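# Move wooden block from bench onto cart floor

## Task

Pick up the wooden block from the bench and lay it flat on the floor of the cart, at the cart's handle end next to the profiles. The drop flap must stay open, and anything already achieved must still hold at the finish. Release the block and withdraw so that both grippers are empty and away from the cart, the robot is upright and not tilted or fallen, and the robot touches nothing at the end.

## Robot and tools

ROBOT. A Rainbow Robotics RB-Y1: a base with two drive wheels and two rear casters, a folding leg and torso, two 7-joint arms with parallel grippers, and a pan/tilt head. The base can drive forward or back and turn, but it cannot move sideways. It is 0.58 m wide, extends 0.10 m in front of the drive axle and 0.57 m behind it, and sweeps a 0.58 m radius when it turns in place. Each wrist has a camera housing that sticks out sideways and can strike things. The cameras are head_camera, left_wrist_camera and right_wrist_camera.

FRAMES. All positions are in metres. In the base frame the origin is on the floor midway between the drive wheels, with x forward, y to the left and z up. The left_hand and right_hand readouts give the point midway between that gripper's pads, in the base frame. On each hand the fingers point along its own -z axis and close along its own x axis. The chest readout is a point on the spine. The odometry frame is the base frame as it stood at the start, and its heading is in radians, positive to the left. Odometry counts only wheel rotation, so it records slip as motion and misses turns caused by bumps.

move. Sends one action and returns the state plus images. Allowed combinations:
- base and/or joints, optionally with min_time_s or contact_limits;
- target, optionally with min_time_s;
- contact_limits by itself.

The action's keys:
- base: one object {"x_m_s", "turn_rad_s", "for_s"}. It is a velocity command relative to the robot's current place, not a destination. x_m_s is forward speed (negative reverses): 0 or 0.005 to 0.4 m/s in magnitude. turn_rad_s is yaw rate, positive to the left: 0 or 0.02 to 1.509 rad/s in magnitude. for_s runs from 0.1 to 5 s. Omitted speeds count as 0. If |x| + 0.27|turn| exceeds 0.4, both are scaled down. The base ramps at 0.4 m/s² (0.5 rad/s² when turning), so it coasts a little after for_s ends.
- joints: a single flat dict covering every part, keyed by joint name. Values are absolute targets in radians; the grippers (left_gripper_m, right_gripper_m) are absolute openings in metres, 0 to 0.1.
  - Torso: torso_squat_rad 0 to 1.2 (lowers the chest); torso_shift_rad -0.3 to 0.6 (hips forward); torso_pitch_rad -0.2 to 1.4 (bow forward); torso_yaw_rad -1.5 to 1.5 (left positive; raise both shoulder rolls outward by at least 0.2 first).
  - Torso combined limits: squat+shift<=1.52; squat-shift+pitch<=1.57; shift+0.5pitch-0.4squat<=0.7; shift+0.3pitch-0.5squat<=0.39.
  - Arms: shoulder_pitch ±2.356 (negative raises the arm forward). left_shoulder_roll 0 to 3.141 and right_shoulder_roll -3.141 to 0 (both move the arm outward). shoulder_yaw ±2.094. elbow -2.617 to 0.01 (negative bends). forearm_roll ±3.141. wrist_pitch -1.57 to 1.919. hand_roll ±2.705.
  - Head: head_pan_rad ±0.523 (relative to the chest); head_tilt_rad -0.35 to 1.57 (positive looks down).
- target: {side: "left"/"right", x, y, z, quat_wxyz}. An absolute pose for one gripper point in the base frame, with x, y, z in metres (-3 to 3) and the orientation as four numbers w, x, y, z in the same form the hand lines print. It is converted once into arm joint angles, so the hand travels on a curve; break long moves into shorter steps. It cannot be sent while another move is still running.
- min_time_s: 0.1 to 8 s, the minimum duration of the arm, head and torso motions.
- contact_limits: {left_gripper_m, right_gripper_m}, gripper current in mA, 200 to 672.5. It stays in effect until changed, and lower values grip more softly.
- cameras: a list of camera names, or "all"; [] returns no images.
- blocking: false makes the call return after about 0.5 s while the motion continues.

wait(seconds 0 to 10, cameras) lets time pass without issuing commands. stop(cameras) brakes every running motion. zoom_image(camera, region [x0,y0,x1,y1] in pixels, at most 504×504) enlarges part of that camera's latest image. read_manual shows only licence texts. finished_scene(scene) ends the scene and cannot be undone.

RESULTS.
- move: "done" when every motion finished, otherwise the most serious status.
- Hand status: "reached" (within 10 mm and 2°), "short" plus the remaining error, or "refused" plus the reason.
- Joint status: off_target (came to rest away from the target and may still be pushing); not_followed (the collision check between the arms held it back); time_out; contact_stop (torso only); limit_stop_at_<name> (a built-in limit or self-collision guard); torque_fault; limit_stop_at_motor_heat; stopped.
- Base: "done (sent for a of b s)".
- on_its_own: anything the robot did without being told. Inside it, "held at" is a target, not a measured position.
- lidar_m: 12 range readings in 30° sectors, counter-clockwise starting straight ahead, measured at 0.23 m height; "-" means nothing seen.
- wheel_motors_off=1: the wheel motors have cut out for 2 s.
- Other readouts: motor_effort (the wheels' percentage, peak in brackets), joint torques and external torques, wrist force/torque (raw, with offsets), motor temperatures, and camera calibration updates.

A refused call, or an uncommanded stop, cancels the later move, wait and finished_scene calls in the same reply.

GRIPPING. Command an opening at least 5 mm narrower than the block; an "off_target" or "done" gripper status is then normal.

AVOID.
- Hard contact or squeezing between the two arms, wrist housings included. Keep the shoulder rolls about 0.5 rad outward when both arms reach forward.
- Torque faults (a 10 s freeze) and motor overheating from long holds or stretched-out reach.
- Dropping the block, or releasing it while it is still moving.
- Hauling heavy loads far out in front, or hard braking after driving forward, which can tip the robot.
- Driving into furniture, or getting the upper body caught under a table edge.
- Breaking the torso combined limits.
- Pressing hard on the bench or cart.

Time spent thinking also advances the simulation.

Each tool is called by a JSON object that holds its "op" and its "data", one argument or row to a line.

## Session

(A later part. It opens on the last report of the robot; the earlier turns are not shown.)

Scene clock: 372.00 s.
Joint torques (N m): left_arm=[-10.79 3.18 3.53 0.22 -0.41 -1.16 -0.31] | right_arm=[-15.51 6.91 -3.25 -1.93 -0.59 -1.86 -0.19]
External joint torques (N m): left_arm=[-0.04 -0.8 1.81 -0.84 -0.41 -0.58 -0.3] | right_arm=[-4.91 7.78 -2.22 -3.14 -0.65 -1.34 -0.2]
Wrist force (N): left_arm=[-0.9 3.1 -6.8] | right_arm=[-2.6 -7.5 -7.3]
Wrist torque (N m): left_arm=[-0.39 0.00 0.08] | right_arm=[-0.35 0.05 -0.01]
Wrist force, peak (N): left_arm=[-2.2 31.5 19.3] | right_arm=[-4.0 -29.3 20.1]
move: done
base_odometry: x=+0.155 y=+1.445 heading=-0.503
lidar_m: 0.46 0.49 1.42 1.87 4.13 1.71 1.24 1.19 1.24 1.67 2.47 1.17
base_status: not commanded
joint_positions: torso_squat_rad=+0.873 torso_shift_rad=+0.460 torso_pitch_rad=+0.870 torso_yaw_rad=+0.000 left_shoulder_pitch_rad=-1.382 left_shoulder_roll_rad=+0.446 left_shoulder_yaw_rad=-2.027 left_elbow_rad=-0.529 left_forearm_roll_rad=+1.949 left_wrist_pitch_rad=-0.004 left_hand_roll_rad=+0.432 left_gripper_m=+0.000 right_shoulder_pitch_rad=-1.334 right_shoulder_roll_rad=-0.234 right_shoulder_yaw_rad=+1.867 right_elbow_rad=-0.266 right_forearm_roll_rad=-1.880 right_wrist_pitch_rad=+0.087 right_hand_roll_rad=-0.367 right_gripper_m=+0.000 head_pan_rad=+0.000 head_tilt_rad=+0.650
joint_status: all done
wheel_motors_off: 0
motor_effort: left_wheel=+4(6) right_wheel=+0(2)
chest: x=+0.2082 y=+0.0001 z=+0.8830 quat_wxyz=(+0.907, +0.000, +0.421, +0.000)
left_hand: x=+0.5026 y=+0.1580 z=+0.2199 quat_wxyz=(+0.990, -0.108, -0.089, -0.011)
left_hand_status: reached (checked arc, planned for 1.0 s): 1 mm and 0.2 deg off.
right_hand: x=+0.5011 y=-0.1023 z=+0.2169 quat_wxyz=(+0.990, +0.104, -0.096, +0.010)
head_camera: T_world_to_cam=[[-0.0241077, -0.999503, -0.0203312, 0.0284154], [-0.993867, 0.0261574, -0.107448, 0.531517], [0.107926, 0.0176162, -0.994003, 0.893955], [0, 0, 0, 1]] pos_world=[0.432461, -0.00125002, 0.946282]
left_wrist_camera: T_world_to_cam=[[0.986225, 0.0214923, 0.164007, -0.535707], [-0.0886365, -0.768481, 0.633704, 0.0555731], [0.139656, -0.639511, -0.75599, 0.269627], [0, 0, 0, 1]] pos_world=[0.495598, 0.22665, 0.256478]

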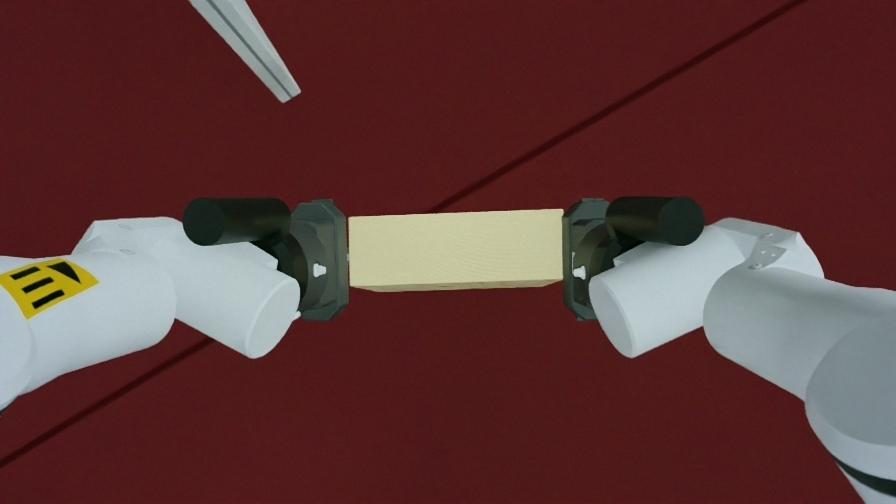

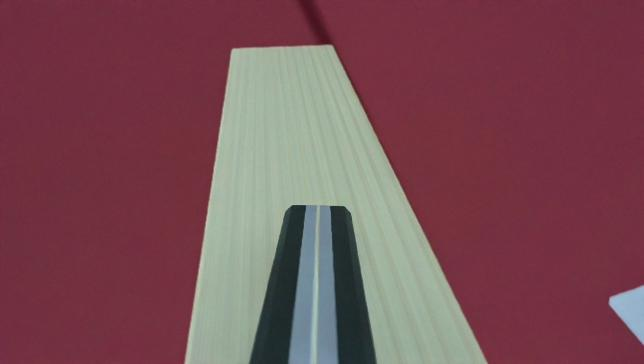

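{"op": "move", "data": {
  "target": {"side":"left","x":0.503,"y":0.20,"z":0.24,"quat_wxyz":[0.990,-0.107,-0.090,-0.011]},
  "cameras": ["head_camera"]
}}

{"op": "move", "data": {
  "target": {"side":"right","x":0.501,"y":-0.16,"z":0.24,"quat_wxyz":[0.990,0.104,-0.096,0.010]},
  "cameras": ["head_camera","left_wrist_camera","right_wrist_camera"]
}}

Scene clock: 374.10 s.
Joint torques (N m): left_arm=[-9.97 4.39 2.31 -0.08 -0.23 -0.71 0.18] | right_arm=[-14.8 5.92 -3.27 -1.78 -0.62 -1.32 -0.1]
External joint torques (N m): left_arm=[0.79 -2.29 0.27 -0.59 -0.17 -0.21 0.19] | right_arm=[-4.2 6.78 -2.24 -2.99 -0.69 -0.8 -0.11]
Wrist force (N): left_arm=[-0.1 2.9 -8.1] | right_arm=[-1.9 -5.4 -4.0]
Wrist torque (N m): left_arm=[-0.45 0.13 0.12] | right_arm=[-0.38 0.05 -0.03]
Wrist force, peak (N): left_arm=[-2.9 3.6 -7.9] | right_arm=[-3.4 -7.0 -8.1]
move: done
base_odometry: x=+0.156 y=+1.445 heading=-0.503
lidar_m: 0.47 0.49 1.40 1.89 4.15 1.69 1.25 1.19 1.22 1.67 2.47 1.16
base_status: not commanded
joint_positions: torso_squat_rad=+0.873 torso_shift_rad=+0.460 torso_pitch_rad=+0.870 torso_yaw_rad=+0.000 left_shoulder_pitch_rad=-1.448 left_shoulder_roll_rad=+0.647 left_shoulder_yaw_rad=-2.094 left_elbow_rad=-0.813 left_forearm_roll_rad=+2.301 left_wrist_pitch_rad=-0.101 left_hand_roll_rad=+0.099 left_gripper_m=+0.000 right_shoulder_pitch_rad=-1.334 right_shoulder_roll_rad=-0.234 right_shoulder_yaw_rad=+1.867 right_elbow_rad=-0.266 right_forearm_roll_rad=-1.880 right_wrist_pitch_rad=+0.087 right_hand_roll_rad=-0.367 right_gripper_m=+0.000 head_pan_rad=+0.000 head_tilt_rad=+0.650
joint_status: all done
wheel_motors_off: 0
motor_effort: left_wheel=+1(5) right_wheel=-3(5)
chest: x=+0.2082 y=+0.0001 z=+0.8830 quat_wxyz=(+0.907, +0.000, +0.421, +0.000)
left_hand: x=+0.5033 y=+0.2003 z=+0.2398 quat_wxyz=(+0.989, -0.114, -0.088, -0.012)
left_hand_status: reached (checked arc, planned for 0.6 s): 0 mm and 0.9 deg off.
right_hand: x=+0.5012 y=-0.1020 z=+0.2170 quat_wxyz=(+0.990, +0.104, -0.096, +0.010)
head_camera: T_world_to_cam=[[-0.0240984, -0.999501, -0.0204307, 0.0285032], [-0.993867, 0.0261589, -0.107445, 0.531504], [0.107926, 0.0177161, -0.994001, 0.893854], [0, 0, 0, 1]] pos_world=[0.432461, -0.00125027, 0.946182]

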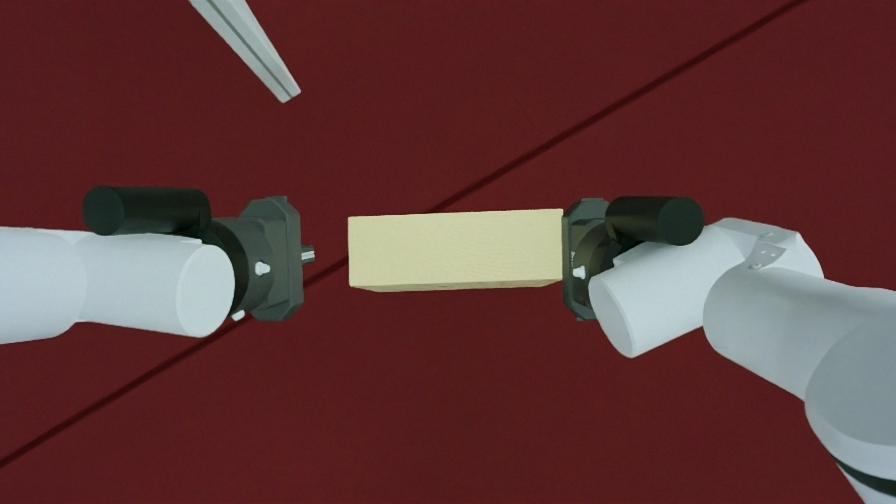

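Scene clock: 375.43 s.
Joint torques (N m): left_arm=[-10.06 4.52 2.24 0.08 -0.38 -0.85 0.2] | right_arm=[-11.88 -4.22 -1.99 -0.29 0.25 -0.05 -0.35]
External joint torques (N m): left_arm=[0.7 -2.16 0.2 -0.43 -0.32 -0.36 0.21] | right_arm=[-0.92 1.07 0.13 -0.29 0.16 0.15 -0.36]
Wrist force (N): left_arm=[-0.1 3.5 -7.8] | right_arm=[-0.9 0.4 -5.2]
Wrist torque (N m): left_arm=[-0.48 0.17 0.13] | right_arm=[-0.12 0.08 -0.04]
Wrist force, peak (N): left_arm=[0.0 3.2 -8.4] | right_arm=[-5.2 -8.1 -5.9]
move: done
base_odometry: x=+0.156 y=+1.445 heading=-0.503
lidar_m: 0.47 0.49 1.42 1.89 4.14 1.69 1.25 1.19 1.24 1.64 2.47 1.17
base_status: not commanded
joint_positions: torso_squat_rad=+0.873 torso_shift_rad=+0.460 torso_pitch_rad=+0.870 torso_yaw_rad=+0.000 left_shoulder_pitch_rad=-1.448 left_shoulder_roll_rad=+0.647 left_shoulder_yaw_rad=-2.094 left_elbow_rad=-0.813 left_forearm_roll_rad=+2.301 left_wrist_pitch_rad=-0.101 left_hand_roll_rad=+0.099 left_gripper_m=+0.000 right_shoulder_pitch_rad=-1.474 right_shoulder_roll_rad=-0.580 right_shoulder_yaw_rad=+2.094 right_elbow_rad=-0.854 right_forearm_roll_rad=-2.951 right_wrist_pitch_rad=-0.180 right_hand_roll_rad=+0.520 right_gripper_m=+0.000 head_pan_rad=+0.000 head_tilt_rad=+0.650
joint_status: all done
wheel_motors_off: 0
motor_effort: left_wheel=+3(5) right_wheel=-5(7)
chest: x=+0.2082 y=+0.0001 z=+0.8830 quat_wxyz=(+0.907, +0.000, +0.421, +0.000)
left_hand: x=+0.5033 y=+0.2003 z=+0.2398 quat_wxyz=(+0.989, -0.114, -0.088, -0.012)
right_hand: x=+0.5009 y=-0.1602 z=+0.2398 quat_wxyz=(+0.989, +0.109, -0.098, +0.010)
right_hand_status: reached (checked arc, planned for 1.0 s): 0 mm and 0.6 deg off.
head_camera: T_world_to_cam=[[-0.0239897, -0.999502, -0.020521, 0.0285431], [-0.993869, 0.0260605, -0.107446, 0.531517], [0.107927, 0.0178176, -0.993999, 0.893951], [0, 0, 0, 1]] pos_world=[0.432461, -0.00125082, 0.946282]
left_wrist_camera: T_world_to_cam=[[0.986549, 0.0213552, 0.162066, -0.540202], [-0.0893706, -0.759676, 0.644131, 0.0716707], [0.136873, -0.649951, -0.747549, 0.313042], [0, 0, 0, 1]] pos_world=[0.496494, 0.269445, 0.275397]
right_wrist_camera: T_world_to_cam=[[-0.973788, -0.0209327, -0.226494, 0.537537], [-0.169605, 0.730333, 0.661701, 0.0703174], [0.151565, 0.682771, -0.714739, 0.277072], [0, 0, 0, 1]] pos_world=[0.493379, -0.22928, 0.273254]

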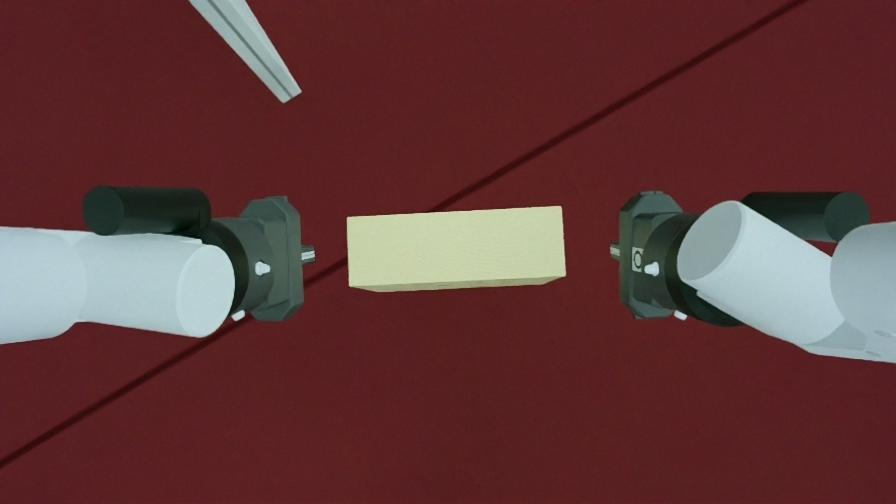

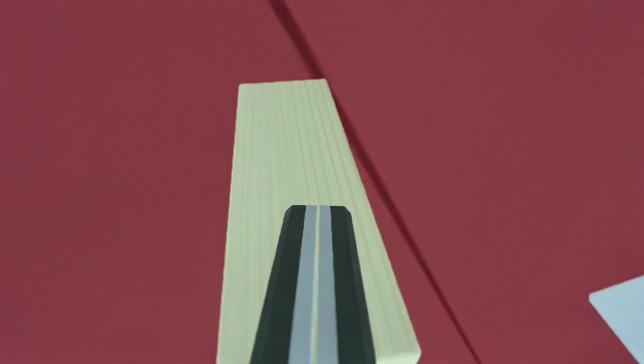

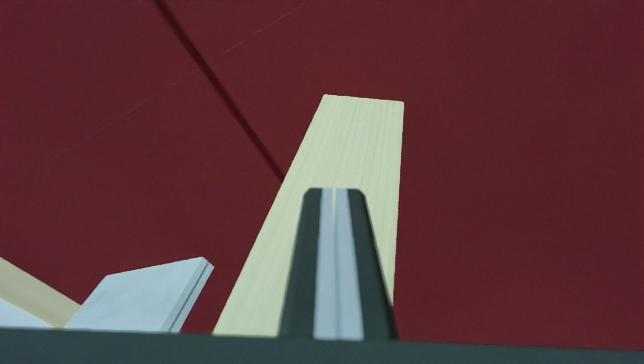

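{"op": "move", "data": {
  "joints": {"left_gripper_m":0.1,"right_gripper_m":0.1},
  "cameras": []
}}

{"op": "move", "data": {
  "target": {"side":"left","x":0.505,"y":0.21,"z":0.34,"quat_wxyz":[1,0,0,0]},
  "cameras": []
}}

{"op": "move", "data": {
  "target": {"side":"right","x":0.505,"y":-0.17,"z":0.34,"quat_wxyz":[1,0,0,0]},
  "cameras": []
}}

{"op": "move", "data": {
  "target": {"side":"left","x":0.511,"y":0.106,"z":0.34,"quat_wxyz":[1,0,0,0]},
  "cameras": []
}}

{"op": "move", "data": {
  "target": {"side":"right","x":0.511,"y":-0.054,"z":0.34,"quat_wxyz":[1,0,0,0]},
  "cameras": ["head_camera","left_wrist_camera","right_wrist_camera"]
}}

Scene clock: 382.90 s.
Joint torques (N m): left_arm=[-10.36 4.81 2.1 0.16 -0.44 -0.65 0.14] | right_arm=[-11.66 -4.05 -1.53 -0.39 0.24 -0.07 -0.31]
External joint torques (N m): left_arm=[0.4 -1.87 0.07 -0.35 -0.38 -0.16 0.15] | right_arm=[-0.7 1.23 0.59 -0.39 0.15 0.13 -0.33]
Wrist force (N): left_arm=[-0.5 3.0 -7.5] | right_arm=[-1.2 0.6 -5.4]
Wrist torque (N m): left_arm=[-0.40 0.10 0.16] | right_arm=[-0.14 0.06 -0.07]
Wrist force, peak (N): left_arm=[0.6 4.1 -8.2] | right_arm=[-1.1 0.8 -6.0]
move: done
base_odometry: x=+0.156 y=+1.445 heading=-0.503
lidar_m: 0.46 0.50 1.41 1.89 4.16 1.71 1.24 1.19 1.23 1.67 2.47 1.17
base_status: not commanded
joint_positions: torso_squat_rad=+0.873 torso_shift_rad=+0.460 torso_pitch_rad=+0.870 torso_yaw_rad=+0.000 left_shoulder_pitch_rad=-1.448 left_shoulder_roll_rad=+0.647 left_shoulder_yaw_rad=-2.094 left_elbow_rad=-0.813 left_forearm_roll_rad=+2.301 left_wrist_pitch_rad=-0.101 left_hand_roll_rad=+0.099 left_gripper_m=+0.099 right_shoulder_pitch_rad=-1.474 right_shoulder_roll_rad=-0.580 right_shoulder_yaw_rad=+2.094 right_elbow_rad=-0.854 right_forearm_roll_rad=-2.951 right_wrist_pitch_rad=-0.180 right_hand_roll_rad=+0.520 right_gripper_m=+0.099 head_pan_rad=+0.000 head_tilt_rad=+0.650
joint_status: all done
wheel_motors_off: 0
motor_effort: left_wheel=+4(4) right_wheel=-4(7)
chest: x=+0.2082 y=+0.0001 z=+0.8830 quat_wxyz=(+0.907, +0.000, +0.421, +0.000)
left_hand: x=+0.5033 y=+0.2003 z=+0.2398 quat_wxyz=(+0.989, -0.114, -0.088, -0.012)
right_hand: x=+0.5009 y=-0.1602 z=+0.2398 quat_wxyz=(+0.989, +0.109, -0.098, +0.010)

Scene clock: 384.57 s.
Joint torques (N m): left_arm=[-11.81 5.03 5.38 -2.28 0.19 -0.35 -0.24] | right_arm=[-11.79 -4.06 -1.84 0.08 0.19 -0.09 -0.29]
External joint torques (N m): left_arm=[1.55 -1.98 1.05 -0.42 0.16 -0.3 -0.24] | right_arm=[-0.83 1.23 0.28 0.08 0.1 0.11 -0.3]
Wrist force (N): left_arm=[1.0 1.3 -7.4] | right_arm=[-1.4 0.3 -5.0]
Wrist torque (N m): left_arm=[-0.34 0.22 0.11] | right_arm=[-0.10 0.02 -0.04]
Wrist force, peak (N): left_arm=[0.9 4.5 -7.9] | right_arm=[-2.0 0.2 -5.6]
move: done
base_odometry: x=+0.156 y=+1.445 heading=-0.503
lidar_m: 0.46 0.48 1.41 1.90 4.15 1.71 1.25 1.18 1.24 1.66 2.46 1.15
base_status: not commanded
joint_positions: torso_squat_rad=+0.873 torso_shift_rad=+0.460 torso_pitch_rad=+0.870 torso_yaw_rad=+0.000 left_shoulder_pitch_rad=-1.775 left_shoulder_roll_rad=+0.931 left_shoulder_yaw_rad=-2.062 left_elbow_rad=-1.484 left_forearm_roll_rad=+0.900 left_wrist_pitch_rad=+0.553 left_hand_roll_rad=+1.599 left_gripper_m=+0.099 right_shoulder_pitch_rad=-1.474 right_shoulder_roll_rad=-0.580 right_shoulder_yaw_rad=+2.094 right_elbow_rad=-0.854 right_forearm_roll_rad=-2.951 right_wrist_pitch_rad=-0.180 right_hand_roll_rad=+0.520 right_gripper_m=+0.099 head_pan_rad=+0.000 head_tilt_rad=+0.650
joint_status: all done
wheel_motors_off: 0
motor_effort: left_wheel=+5(5) right_wheel=-4(7)
chest: x=+0.2082 y=+0.0001 z=+0.8831 quat_wxyz=(+0.907, +0.000, +0.421, +0.000)
left_hand: x=+0.5055 y=+0.2100 z=+0.3402 quat_wxyz=(+1.000, +0.000, +0.001, +0.000)
left_hand_status: reached (checked arc, planned for 1.3 s): 1 mm and 0.1 deg off.
right_hand: x=+0.5009 y=-0.1602 z=+0.2399 quat_wxyz=(+0.989, +0.109, -0.098, +0.010)

Scene clock: 385.97 s.
Joint torques (N m): left_arm=[-12.2 5.67 5.87 -1.95 0.24 -0.37 -0.32] | right_arm=[-11.84 -6.95 -3.35 -3.05 0.1 0.11 -0.23]
External joint torques (N m): left_arm=[1.16 -1.34 1.55 -0.09 0.21 -0.32 -0.32] | right_arm=[-0.33 0.32 0.27 -0.48 -0.11 0.2 -0.24]
Wrist force (N): left_arm=[0.5 1.4 -7.4] | right_arm=[-1.4 0.4 -4.8]
Wrist torque (N m): left_arm=[-0.34 0.12 0.13] | right_arm=[-0.14 -0.02 -0.07]
Wrist force, peak (N): left_arm=[0.4 1.6 -8.8] | right_arm=[-3.7 1.0 -5.7]
move: short
base_odometry: x=+0.156 y=+1.445 heading=-0.503
lidar_m: 0.47 0.49 1.41 1.88 4.15 1.71 1.25 1.19 1.24 1.67 2.47 1.17
base_status: not commanded
joint_positions: torso_squat_rad=+0.873 torso_shift_rad=+0.460 torso_pitch_rad=+0.870 torso_yaw_rad=+0.000 left_shoulder_pitch_rad=-1.775 left_shoulder_roll_rad=+0.931 left_shoulder_yaw_rad=-2.062 left_elbow_rad=-1.484 left_forearm_roll_rad=+0.900 left_wrist_pitch_rad=+0.553 left_hand_roll_rad=+1.599 left_gripper_m=+0.099 right_shoulder_pitch_rad=-1.690 right_shoulder_roll_rad=-0.951 right_shoulder_yaw_rad=+2.094 right_elbow_rad=-1.579 right_forearm_roll_rad=-3.141 right_wrist_pitch_rad=-0.499 right_hand_roll_rad=+0.753 right_gripper_m=+0.099 head_pan_rad=+0.000 head_tilt_rad=+0.650
joint_status: all done
wheel_motors_off: 0
motor_effort: left_wheel=+4(5) right_wheel=-4(8)
chest: x=+0.2082 y=+0.0001 z=+0.8831 quat_wxyz=(+0.907, +0.000, +0.421, +0.000)
left_hand: x=+0.5054 y=+0.2099 z=+0.3401 quat_wxyz=(+1.000, +0.000, +0.001, +0.000)
right_hand: x=+0.5049 y=-0.1702 z=+0.3399 quat_wxyz=(+0.987, +0.114, -0.112, +0.000)
right_hand_status: short (checked arc, as near as the solve gets, planned for 1.1 s): 0 mm and 18.4 deg off. The place is met; only the turn is off.

Scene clock: 386.87 s.
Joint torques (N m): left_arm=[-14.13 3.38 6.21 -1.47 0.14 -0.09 0.23] | right_arm=[-12.09 -6.84 -3.22 -2.89 0.15 -0.08 -0.09]
External joint torques (N m): left_arm=[1.21 -0.5 0.69 0.69 0.1 -0.05 0.23] | right_arm=[-0.58 0.41 0.4 -0.32 -0.06 0.02 -0.1]
Wrist force (N): left_arm=[1.4 2.1 -8.4] | right_arm=[-1.4 0.6 -4.8]
Wrist torque (N m): left_arm=[-0.41 0.24 0.06] | right_arm=[-0.12 0.04 -0.08]
Wrist force, peak (N): left_arm=[-0.5 2.3 -8.4] | right_arm=[-2.0 0.8 -5.5]
move: done
base_odometry: x=+0.156 y=+1.445 heading=-0.503
lidar_m: 0.47 0.49 1.42 1.90 4.15 1.70 1.24 1.19 1.24 1.66 2.47 1.17
base_status: not commanded
joint_positions: torso_squat_rad=+0.873 torso_shift_rad=+0.460 torso_pitch_rad=+0.870 torso_yaw_rad=+0.000 left_shoulder_pitch_rad=-1.813 left_shoulder_roll_rad=+0.675 left_shoulder_yaw_rad=-1.989 left_elbow_rad=-1.372 left_forearm_roll_rad=+0.995 left_wrist_pitch_rad=+0.702 left_hand_roll_rad=+1.639 left_gripper_m=+0.099 right_shoulder_pitch_rad=-1.690 right_shoulder_roll_rad=-0.951 right_shoulder_yaw_rad=+2.094 right_elbow_rad=-1.579 right_forearm_roll_rad=-3.141 right_wrist_pitch_rad=-0.498 right_hand_roll_rad=+0.753 right_gripper_m=+0.099 head_pan_rad=+0.000 head_tilt_rad=+0.650
joint_status: all done
wheel_motors_off: 0
motor_effort: left_wheel=+4(10) right_wheel=-5(8)
chest: x=+0.2082 y=+0.0000 z=+0.8831 quat_wxyz=(+0.907, +0.000, +0.421, +0.000)
left_hand: x=+0.5109 y=+0.1057 z=+0.3404 quat_wxyz=(+1.000, -0.001, -0.001, +0.000)
left_hand_status: reached (checked arc, planned for 0.6 s): 0 mm and 0.1 deg off.
right_hand: x=+0.5049 y=-0.1702 z=+0.3399 quat_wxyz=(+0.987, +0.114, -0.112, +0.000)

Scene clock: 387.77 s.
Joint torques (N m): left_arm=[-14.11 3 6.41 -1.61 0.05 -0.15 0.22] | right_arm=[-14.31 -4.93 -4.68 -2.38 0.15 -0.12 0.07]
External joint torques (N m): left_arm=[1.23 -0.93 0.89 0.55 0.01 -0.11 0.22] | right_arm=[-0.87 -0.96 0 0.36 -0.18 -0.04 0.05]
Wrist force (N): left_arm=[0.3 1.4 -8.4] | right_arm=[-1.5 -0.2 -4.7]
Wrist torque (N m): left_arm=[-0.33 0.11 0.12] | right_arm=[-0.13 0.02 -0.08]
Wrist force, peak (N): left_arm=[1.3 1.3 -8.8] | right_arm=[-1.9 1.4 -5.8]
move: short
base_odometry: x=+0.156 y=+1.445 heading=-0.503
lidar_m: 0.47 0.48 1.41 1.90 4.15 1.70 1.24 1.20 1.24 1.66 2.46 1.19
base_status: not commanded
joint_positions: torso_squat_rad=+0.873 torso_shift_rad=+0.460 torso_pitch_rad=+0.870 torso_yaw_rad=+0.000 left_shoulder_pitch_rad=-1.813 left_shoulder_roll_rad=+0.676 left_shoulder_yaw_rad=-1.989 left_elbow_rad=-1.372 left_forearm_roll_rad=+0.995 left_wrist_pitch_rad=+0.702 left_hand_roll_rad=+1.639 left_gripper_m=+0.099 right_shoulder_pitch_rad=-1.744 right_shoulder_roll_rad=-0.692 right_shoulder_yaw_rad=+2.094 right_elbow_rad=-1.470 right_forearm_roll_rad=-3.141 right_wrist_pitch_rad=-0.535 right_hand_roll_rad=+0.611 right_gripper_m=+0.099 head_pan_rad=+0.000 head_tilt_rad=+0.650
joint_status: all done
wheel_motors_off: 0
motor_effort: left_wheel=+5(6) right_wheel=-4(7)
chest: x=+0.2081 y=+0.0001 z=+0.8831 quat_wxyz=(+0.907, +0.000, +0.421, +0.000)
left_hand: x=+0.5110 y=+0.1059 z=+0.3404 quat_wxyz=(+1.000, +0.000, -0.001, +0.000)
right_hand: x=+0.5107 y=-0.0539 z=+0.3399 quat_wxyz=(+0.977, +0.175, -0.125, +0.000)
right_hand_status: short (checked arc, as near as the solve gets, planned for 0.6 s): 0 mm and 24.8 deg off. The place is met; only the turn is off.
head_camera: T_world_to_cam=[[-0.0238881, -0.999504, -0.0205138, 0.028492], [-0.993861, 0.0259605, -0.107549, 0.53161], [0.108028, 0.0178188, -0.993988, 0.893897], [0, 0, 0, 1]] pos_world=[0.432461, -0.00125112, 0.946282]
left_wrist_camera: T_world_to_cam=[[0.999605, 0.0271849, -0.00710455, -0.511828], [0.0274049, -0.88746, 0.46007, -0.0475503], [0.00620196, -0.460083, -0.887854, 0.420234], [0, 0, 0, 1]] pos_world=[0.510323, 0.165058, 0.391347]
right_wrist_camera: T_world_to_cam=[[-0.960483, 0.0249796, -0.277216, 0.58483], [-0.198231, 0.637763, 0.744287, -0.0902621], [0.19539, 0.769828, -0.607608, 0.220487], [0, 0, 0, 1]] pos_world=[0.500745, -0.12678, 0.363275]

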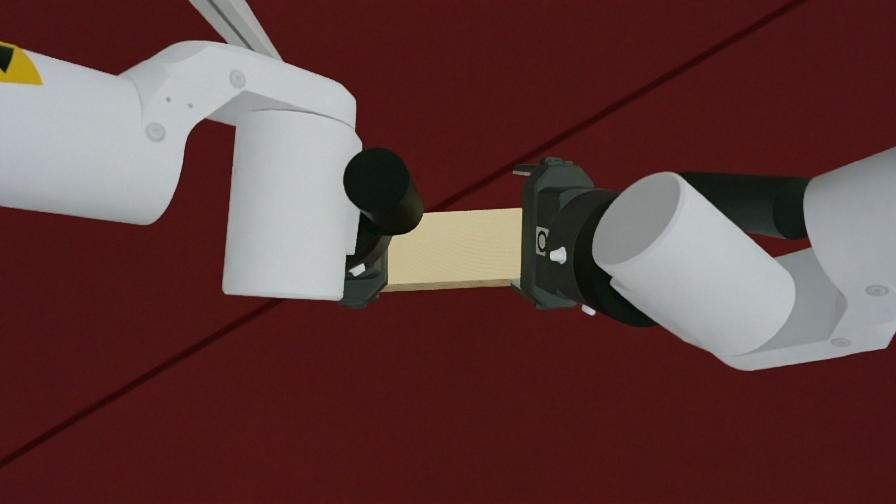

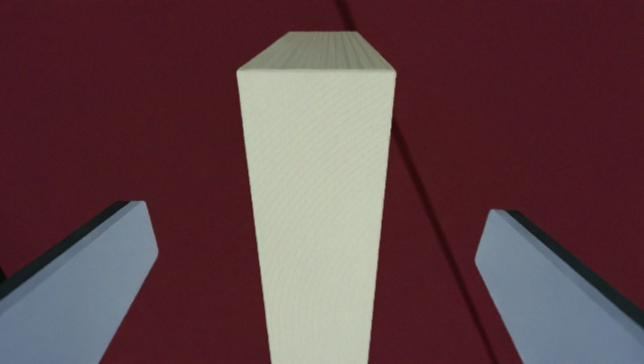

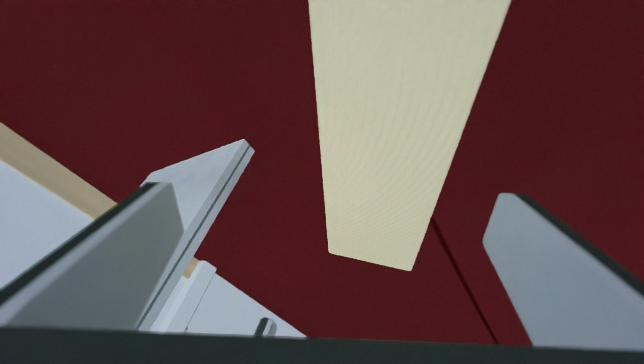

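{"op": "move", "data": {
  "target": {"side":"right","x":0.45,"y":-0.3,"z":0.42,"quat_wxyz":[0.97,0.2,-0.12,0]},
  "cameras": []
}}

{"op": "move", "data": {
  "joints": {"right_shoulder_pitch_rad":-1.775,"right_shoulder_roll_rad":-0.931,"right_shoulder_yaw_rad":2.062,"right_elbow_rad":-1.484,"right_forearm_roll_rad":-0.9,"right_wrist_pitch_rad":0.553,"right_hand_roll_rad":-1.599},
  "cameras": ["head_camera"]
}}

{"op": "move", "data": {
  "target": {"side":"right","x":0.514,"y":-0.054,"z":0.34,"quat_wxyz":[1,0,0,0]},
  "cameras": ["head_camera","left_wrist_camera","right_wrist_camera"]
}}

Scene clock: 392.43 s.
Joint torques (N m): left_arm=[-14.26 2.65 5.88 -1.68 0.04 -0.12 0.04] | right_arm=[-4.61 -13.81 -4.34 -2.52 -0.25 -0.56 0.32]
External joint torques (N m): left_arm=[1.08 -1.28 0.36 0.47 0 -0.08 0.04] | right_arm=[-0.01 0.55 -1.9 -0.39 -0.45 -0.12 0.3]
Wrist force (N): left_arm=[0.7 1.8 -7.8] | right_arm=[-1.4 -0.1 -4.7]
Wrist torque (N m): left_arm=[-0.38 0.17 0.08] | right_arm=[-0.14 0.03 -0.06]
Wrist force, peak (N): left_arm=[1.4 1.3 -8.7] | right_arm=[-2.1 -0.6 -5.4]
move: done
base_odometry: x=+0.156 y=+1.445 heading=-0.503
lidar_m: 0.46 0.49 1.42 1.88 4.15 1.70 1.25 1.19 1.24 1.66 2.47 1.18
base_status: not commanded
joint_positions: torso_squat_rad=+0.873 torso_shift_rad=+0.460 torso_pitch_rad=+0.870 torso_yaw_rad=+0.000 left_shoulder_pitch_rad=-1.813 left_shoulder_roll_rad=+0.676 left_shoulder_yaw_rad=-1.989 left_elbow_rad=-1.372 left_forearm_roll_rad=+0.995 left_wrist_pitch_rad=+0.702 left_hand_roll_rad=+1.639 left_gripper_m=+0.099 right_shoulder_pitch_rad=-1.329 right_shoulder_roll_rad=-1.549 right_shoulder_yaw_rad=+1.829 right_elbow_rad=-1.831 right_forearm_roll_rad=-2.029 right_wrist_pitch_rad=-0.244 right_hand_roll_rad=+0.074 right_gripper_m=+0.099 head_pan_rad=+0.000 head_tilt_rad=+0.650
joint_status: all done
wheel_motors_off: 0
motor_effort: left_wheel=+4(7) right_wheel=-4(9)
chest: x=+0.2081 y=+0.0001 z=+0.8831 quat_wxyz=(+0.907, +0.000, +0.421, +0.000)
left_hand: x=+0.5110 y=+0.1059 z=+0.3404 quat_wxyz=(+1.000, +0.000, -0.001, +0.000)
right_hand: x=+0.4498 y=-0.3003 z=+0.4200 quat_wxyz=(+0.973, +0.196, -0.120, +0.000)
right_hand_status: reached (checked arc, planned for 1.2 s): 0 mm and 0.5 deg off.

Scene clock: 394.17 s.
Joint torques (N m): left_arm=[-14.24 2.99 6.38 -1.78 -0.04 -0.09 0.16] | right_arm=[-13.67 -7.38 -3.1 -1.24 -0.4 -0.13 0.22]
External joint torques (N m): left_arm=[1.09 -0.93 0.86 0.37 -0.08 -0.04 0.16] | right_arm=[-0.11 -0.11 1.17 0.29 -0.51 -0.13 0.22]
Wrist force (N): left_arm=[1.2 1.8 -7.6] | right_arm=[-0.2 2.1 -5.2]
Wrist torque (N m): left_arm=[-0.37 0.23 0.13] | right_arm=[-0.23 0.11 -0.06]
Wrist force, peak (N): left_arm=[0.8 1.6 -8.5] | right_arm=[0.0 1.8 -5.8]
move: done
base_odometry: x=+0.156 y=+1.445 heading=-0.503
lidar_m: 0.46 0.48 1.42 1.89 4.15 1.72 1.25 1.19 1.24 1.67 2.48 1.18
base_status: not commanded
joint_positions: torso_squat_rad=+0.873 torso_shift_rad=+0.460 torso_pitch_rad=+0.870 torso_yaw_rad=+0.000 left_shoulder_pitch_rad=-1.813 left_shoulder_roll_rad=+0.676 left_shoulder_yaw_rad=-1.989 left_elbow_rad=-1.372 left_forearm_roll_rad=+0.995 left_wrist_pitch_rad=+0.702 left_hand_roll_rad=+1.639 left_gripper_m=+0.099 right_shoulder_pitch_rad=-1.775 right_shoulder_roll_rad=-0.931 right_shoulder_yaw_rad=+2.062 right_elbow_rad=-1.484 right_forearm_roll_rad=-0.900 right_wrist_pitch_rad=+0.553 right_hand_roll_rad=-1.599 right_gripper_m=+0.099 head_pan_rad=+0.000 head_tilt_rad=+0.650
joint_status: all done
wheel_motors_off: 0
motor_effort: left_wheel=+6(6) right_wheel=-8(11)
chest: x=+0.2081 y=+0.0001 z=+0.8831 quat_wxyz=(+0.907, +0.000, +0.421, +0.000)
left_hand: x=+0.5110 y=+0.1059 z=+0.3404 quat_wxyz=(+1.000, +0.000, -0.001, +0.000)
right_hand: x=+0.5055 y=-0.2095 z=+0.3402 quat_wxyz=(+1.000, +0.001, +0.001, +0.000)
head_camera: T_world_to_cam=[[-0.0238881, -0.999504, -0.0205138, 0.028492], [-0.993861, 0.0259605, -0.107549, 0.53161], [0.108028, 0.0178188, -0.993988, 0.893897], [0, 0, 0, 1]] pos_world=[0.432461, -0.00125112, 0.946282]

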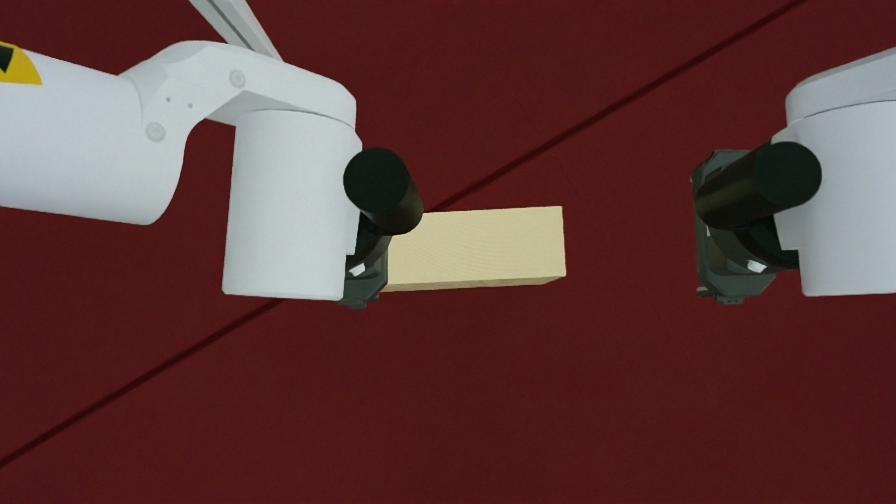

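Scene clock: 395.30 s.
Joint torques (N m): left_arm=[-14.24 2.78 6.36 -1.89 0.08 -0.16 0.17] | right_arm=[-16.73 -3.06 -5.6 -1.37 0.02 0.02 0.13]
External joint torques (N m): left_arm=[1.1 -1.15 0.84 0.26 0.04 -0.12 0.17] | right_arm=[-0.41 -0.47 0.01 0.3 -0.11 0.02 0.13]
Wrist force (N): left_arm=[0.6 1.9 -8.0] | right_arm=[-0.9 2.1 -5.3]
Wrist torque (N m): left_arm=[-0.36 0.16 0.06] | right_arm=[-0.21 -0.01 -0.05]
Wrist force, peak (N): left_arm=[1.2 2.3 -8.3] | right_arm=[-1.2 3.2 -5.5]
move: done
base_odometry: x=+0.156 y=+1.445 heading=-0.503
lidar_m: 0.47 0.50 1.43 1.89 4.15 1.70 1.25 1.20 1.23 1.67 2.48 1.18
base_status: not commanded
joint_positions: torso_squat_rad=+0.873 torso_shift_rad=+0.460 torso_pitch_rad=+0.870 torso_yaw_rad=+0.000 left_shoulder_pitch_rad=-1.813 left_shoulder_roll_rad=+0.676 left_shoulder_yaw_rad=-1.989 left_elbow_rad=-1.372 left_forearm_roll_rad=+0.995 left_wrist_pitch_rad=+0.702 left_hand_roll_rad=+1.639 left_gripper_m=+0.099 right_shoulder_pitch_rad=-1.821 right_shoulder_roll_rad=-0.529 right_shoulder_yaw_rad=+1.946 right_elbow_rad=-1.247 right_forearm_roll_rad=-1.071 right_wrist_pitch_rad=+0.755 right_hand_roll_rad=-1.603 right_gripper_m=+0.099 head_pan_rad=+0.000 head_tilt_rad=+0.650
joint_status: all done
wheel_motors_off: 0
motor_effort: left_wheel=+6(8) right_wheel=-6(9)
chest: x=+0.2081 y=+0.0001 z=+0.8831 quat_wxyz=(+0.907, +0.000, +0.421, +0.000)
left_hand: x=+0.5110 y=+0.1059 z=+0.3404 quat_wxyz=(+1.000, +0.000, -0.001, +0.000)
right_hand: x=+0.5137 y=-0.0538 z=+0.3403 quat_wxyz=(+1.000, +0.001, -0.001, +0.000)
right_hand_status: reached (checked arc, planned for 0.7 s): 0 mm and 0.2 deg off.
head_camera: T_world_to_cam=[[-0.0239875, -0.999502, -0.020523, 0.028544], [-0.993859, 0.0260603, -0.107545, 0.531606], [0.108026, 0.0178172, -0.993988, 0.893898], [0, 0, 0, 1]] pos_world=[0.432461, -0.00125082, 0.946282]
left_wrist_camera: T_world_to_cam=[[0.999605, 0.0272318, -0.00701244, -0.511871], [0.027405, -0.88752, 0.459953, -0.04754], [0.00630163, -0.459963, -0.887916, 0.420276], [0, 0, 0, 1]] pos_world=[0.510323, 0.165058, 0.391446]
right_wrist_camera: T_world_to_cam=[[-0.999184, -0.028434, -0.0286691, 0.520254], [-0.0390616, 0.86051, 0.507934, -0.0794089], [0.0102275, 0.50864, -0.860919, 0.387223], [0, 0, 0, 1]] pos_world=[0.512768, -0.113832, 0.388617]

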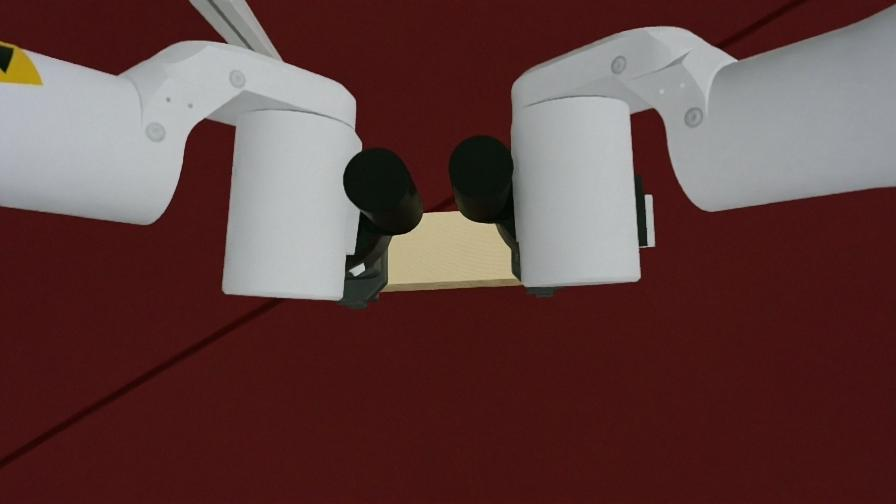

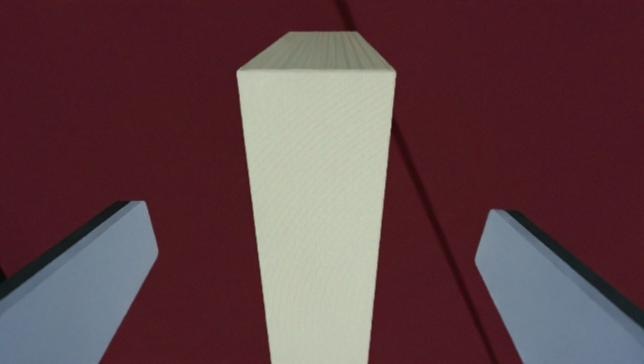

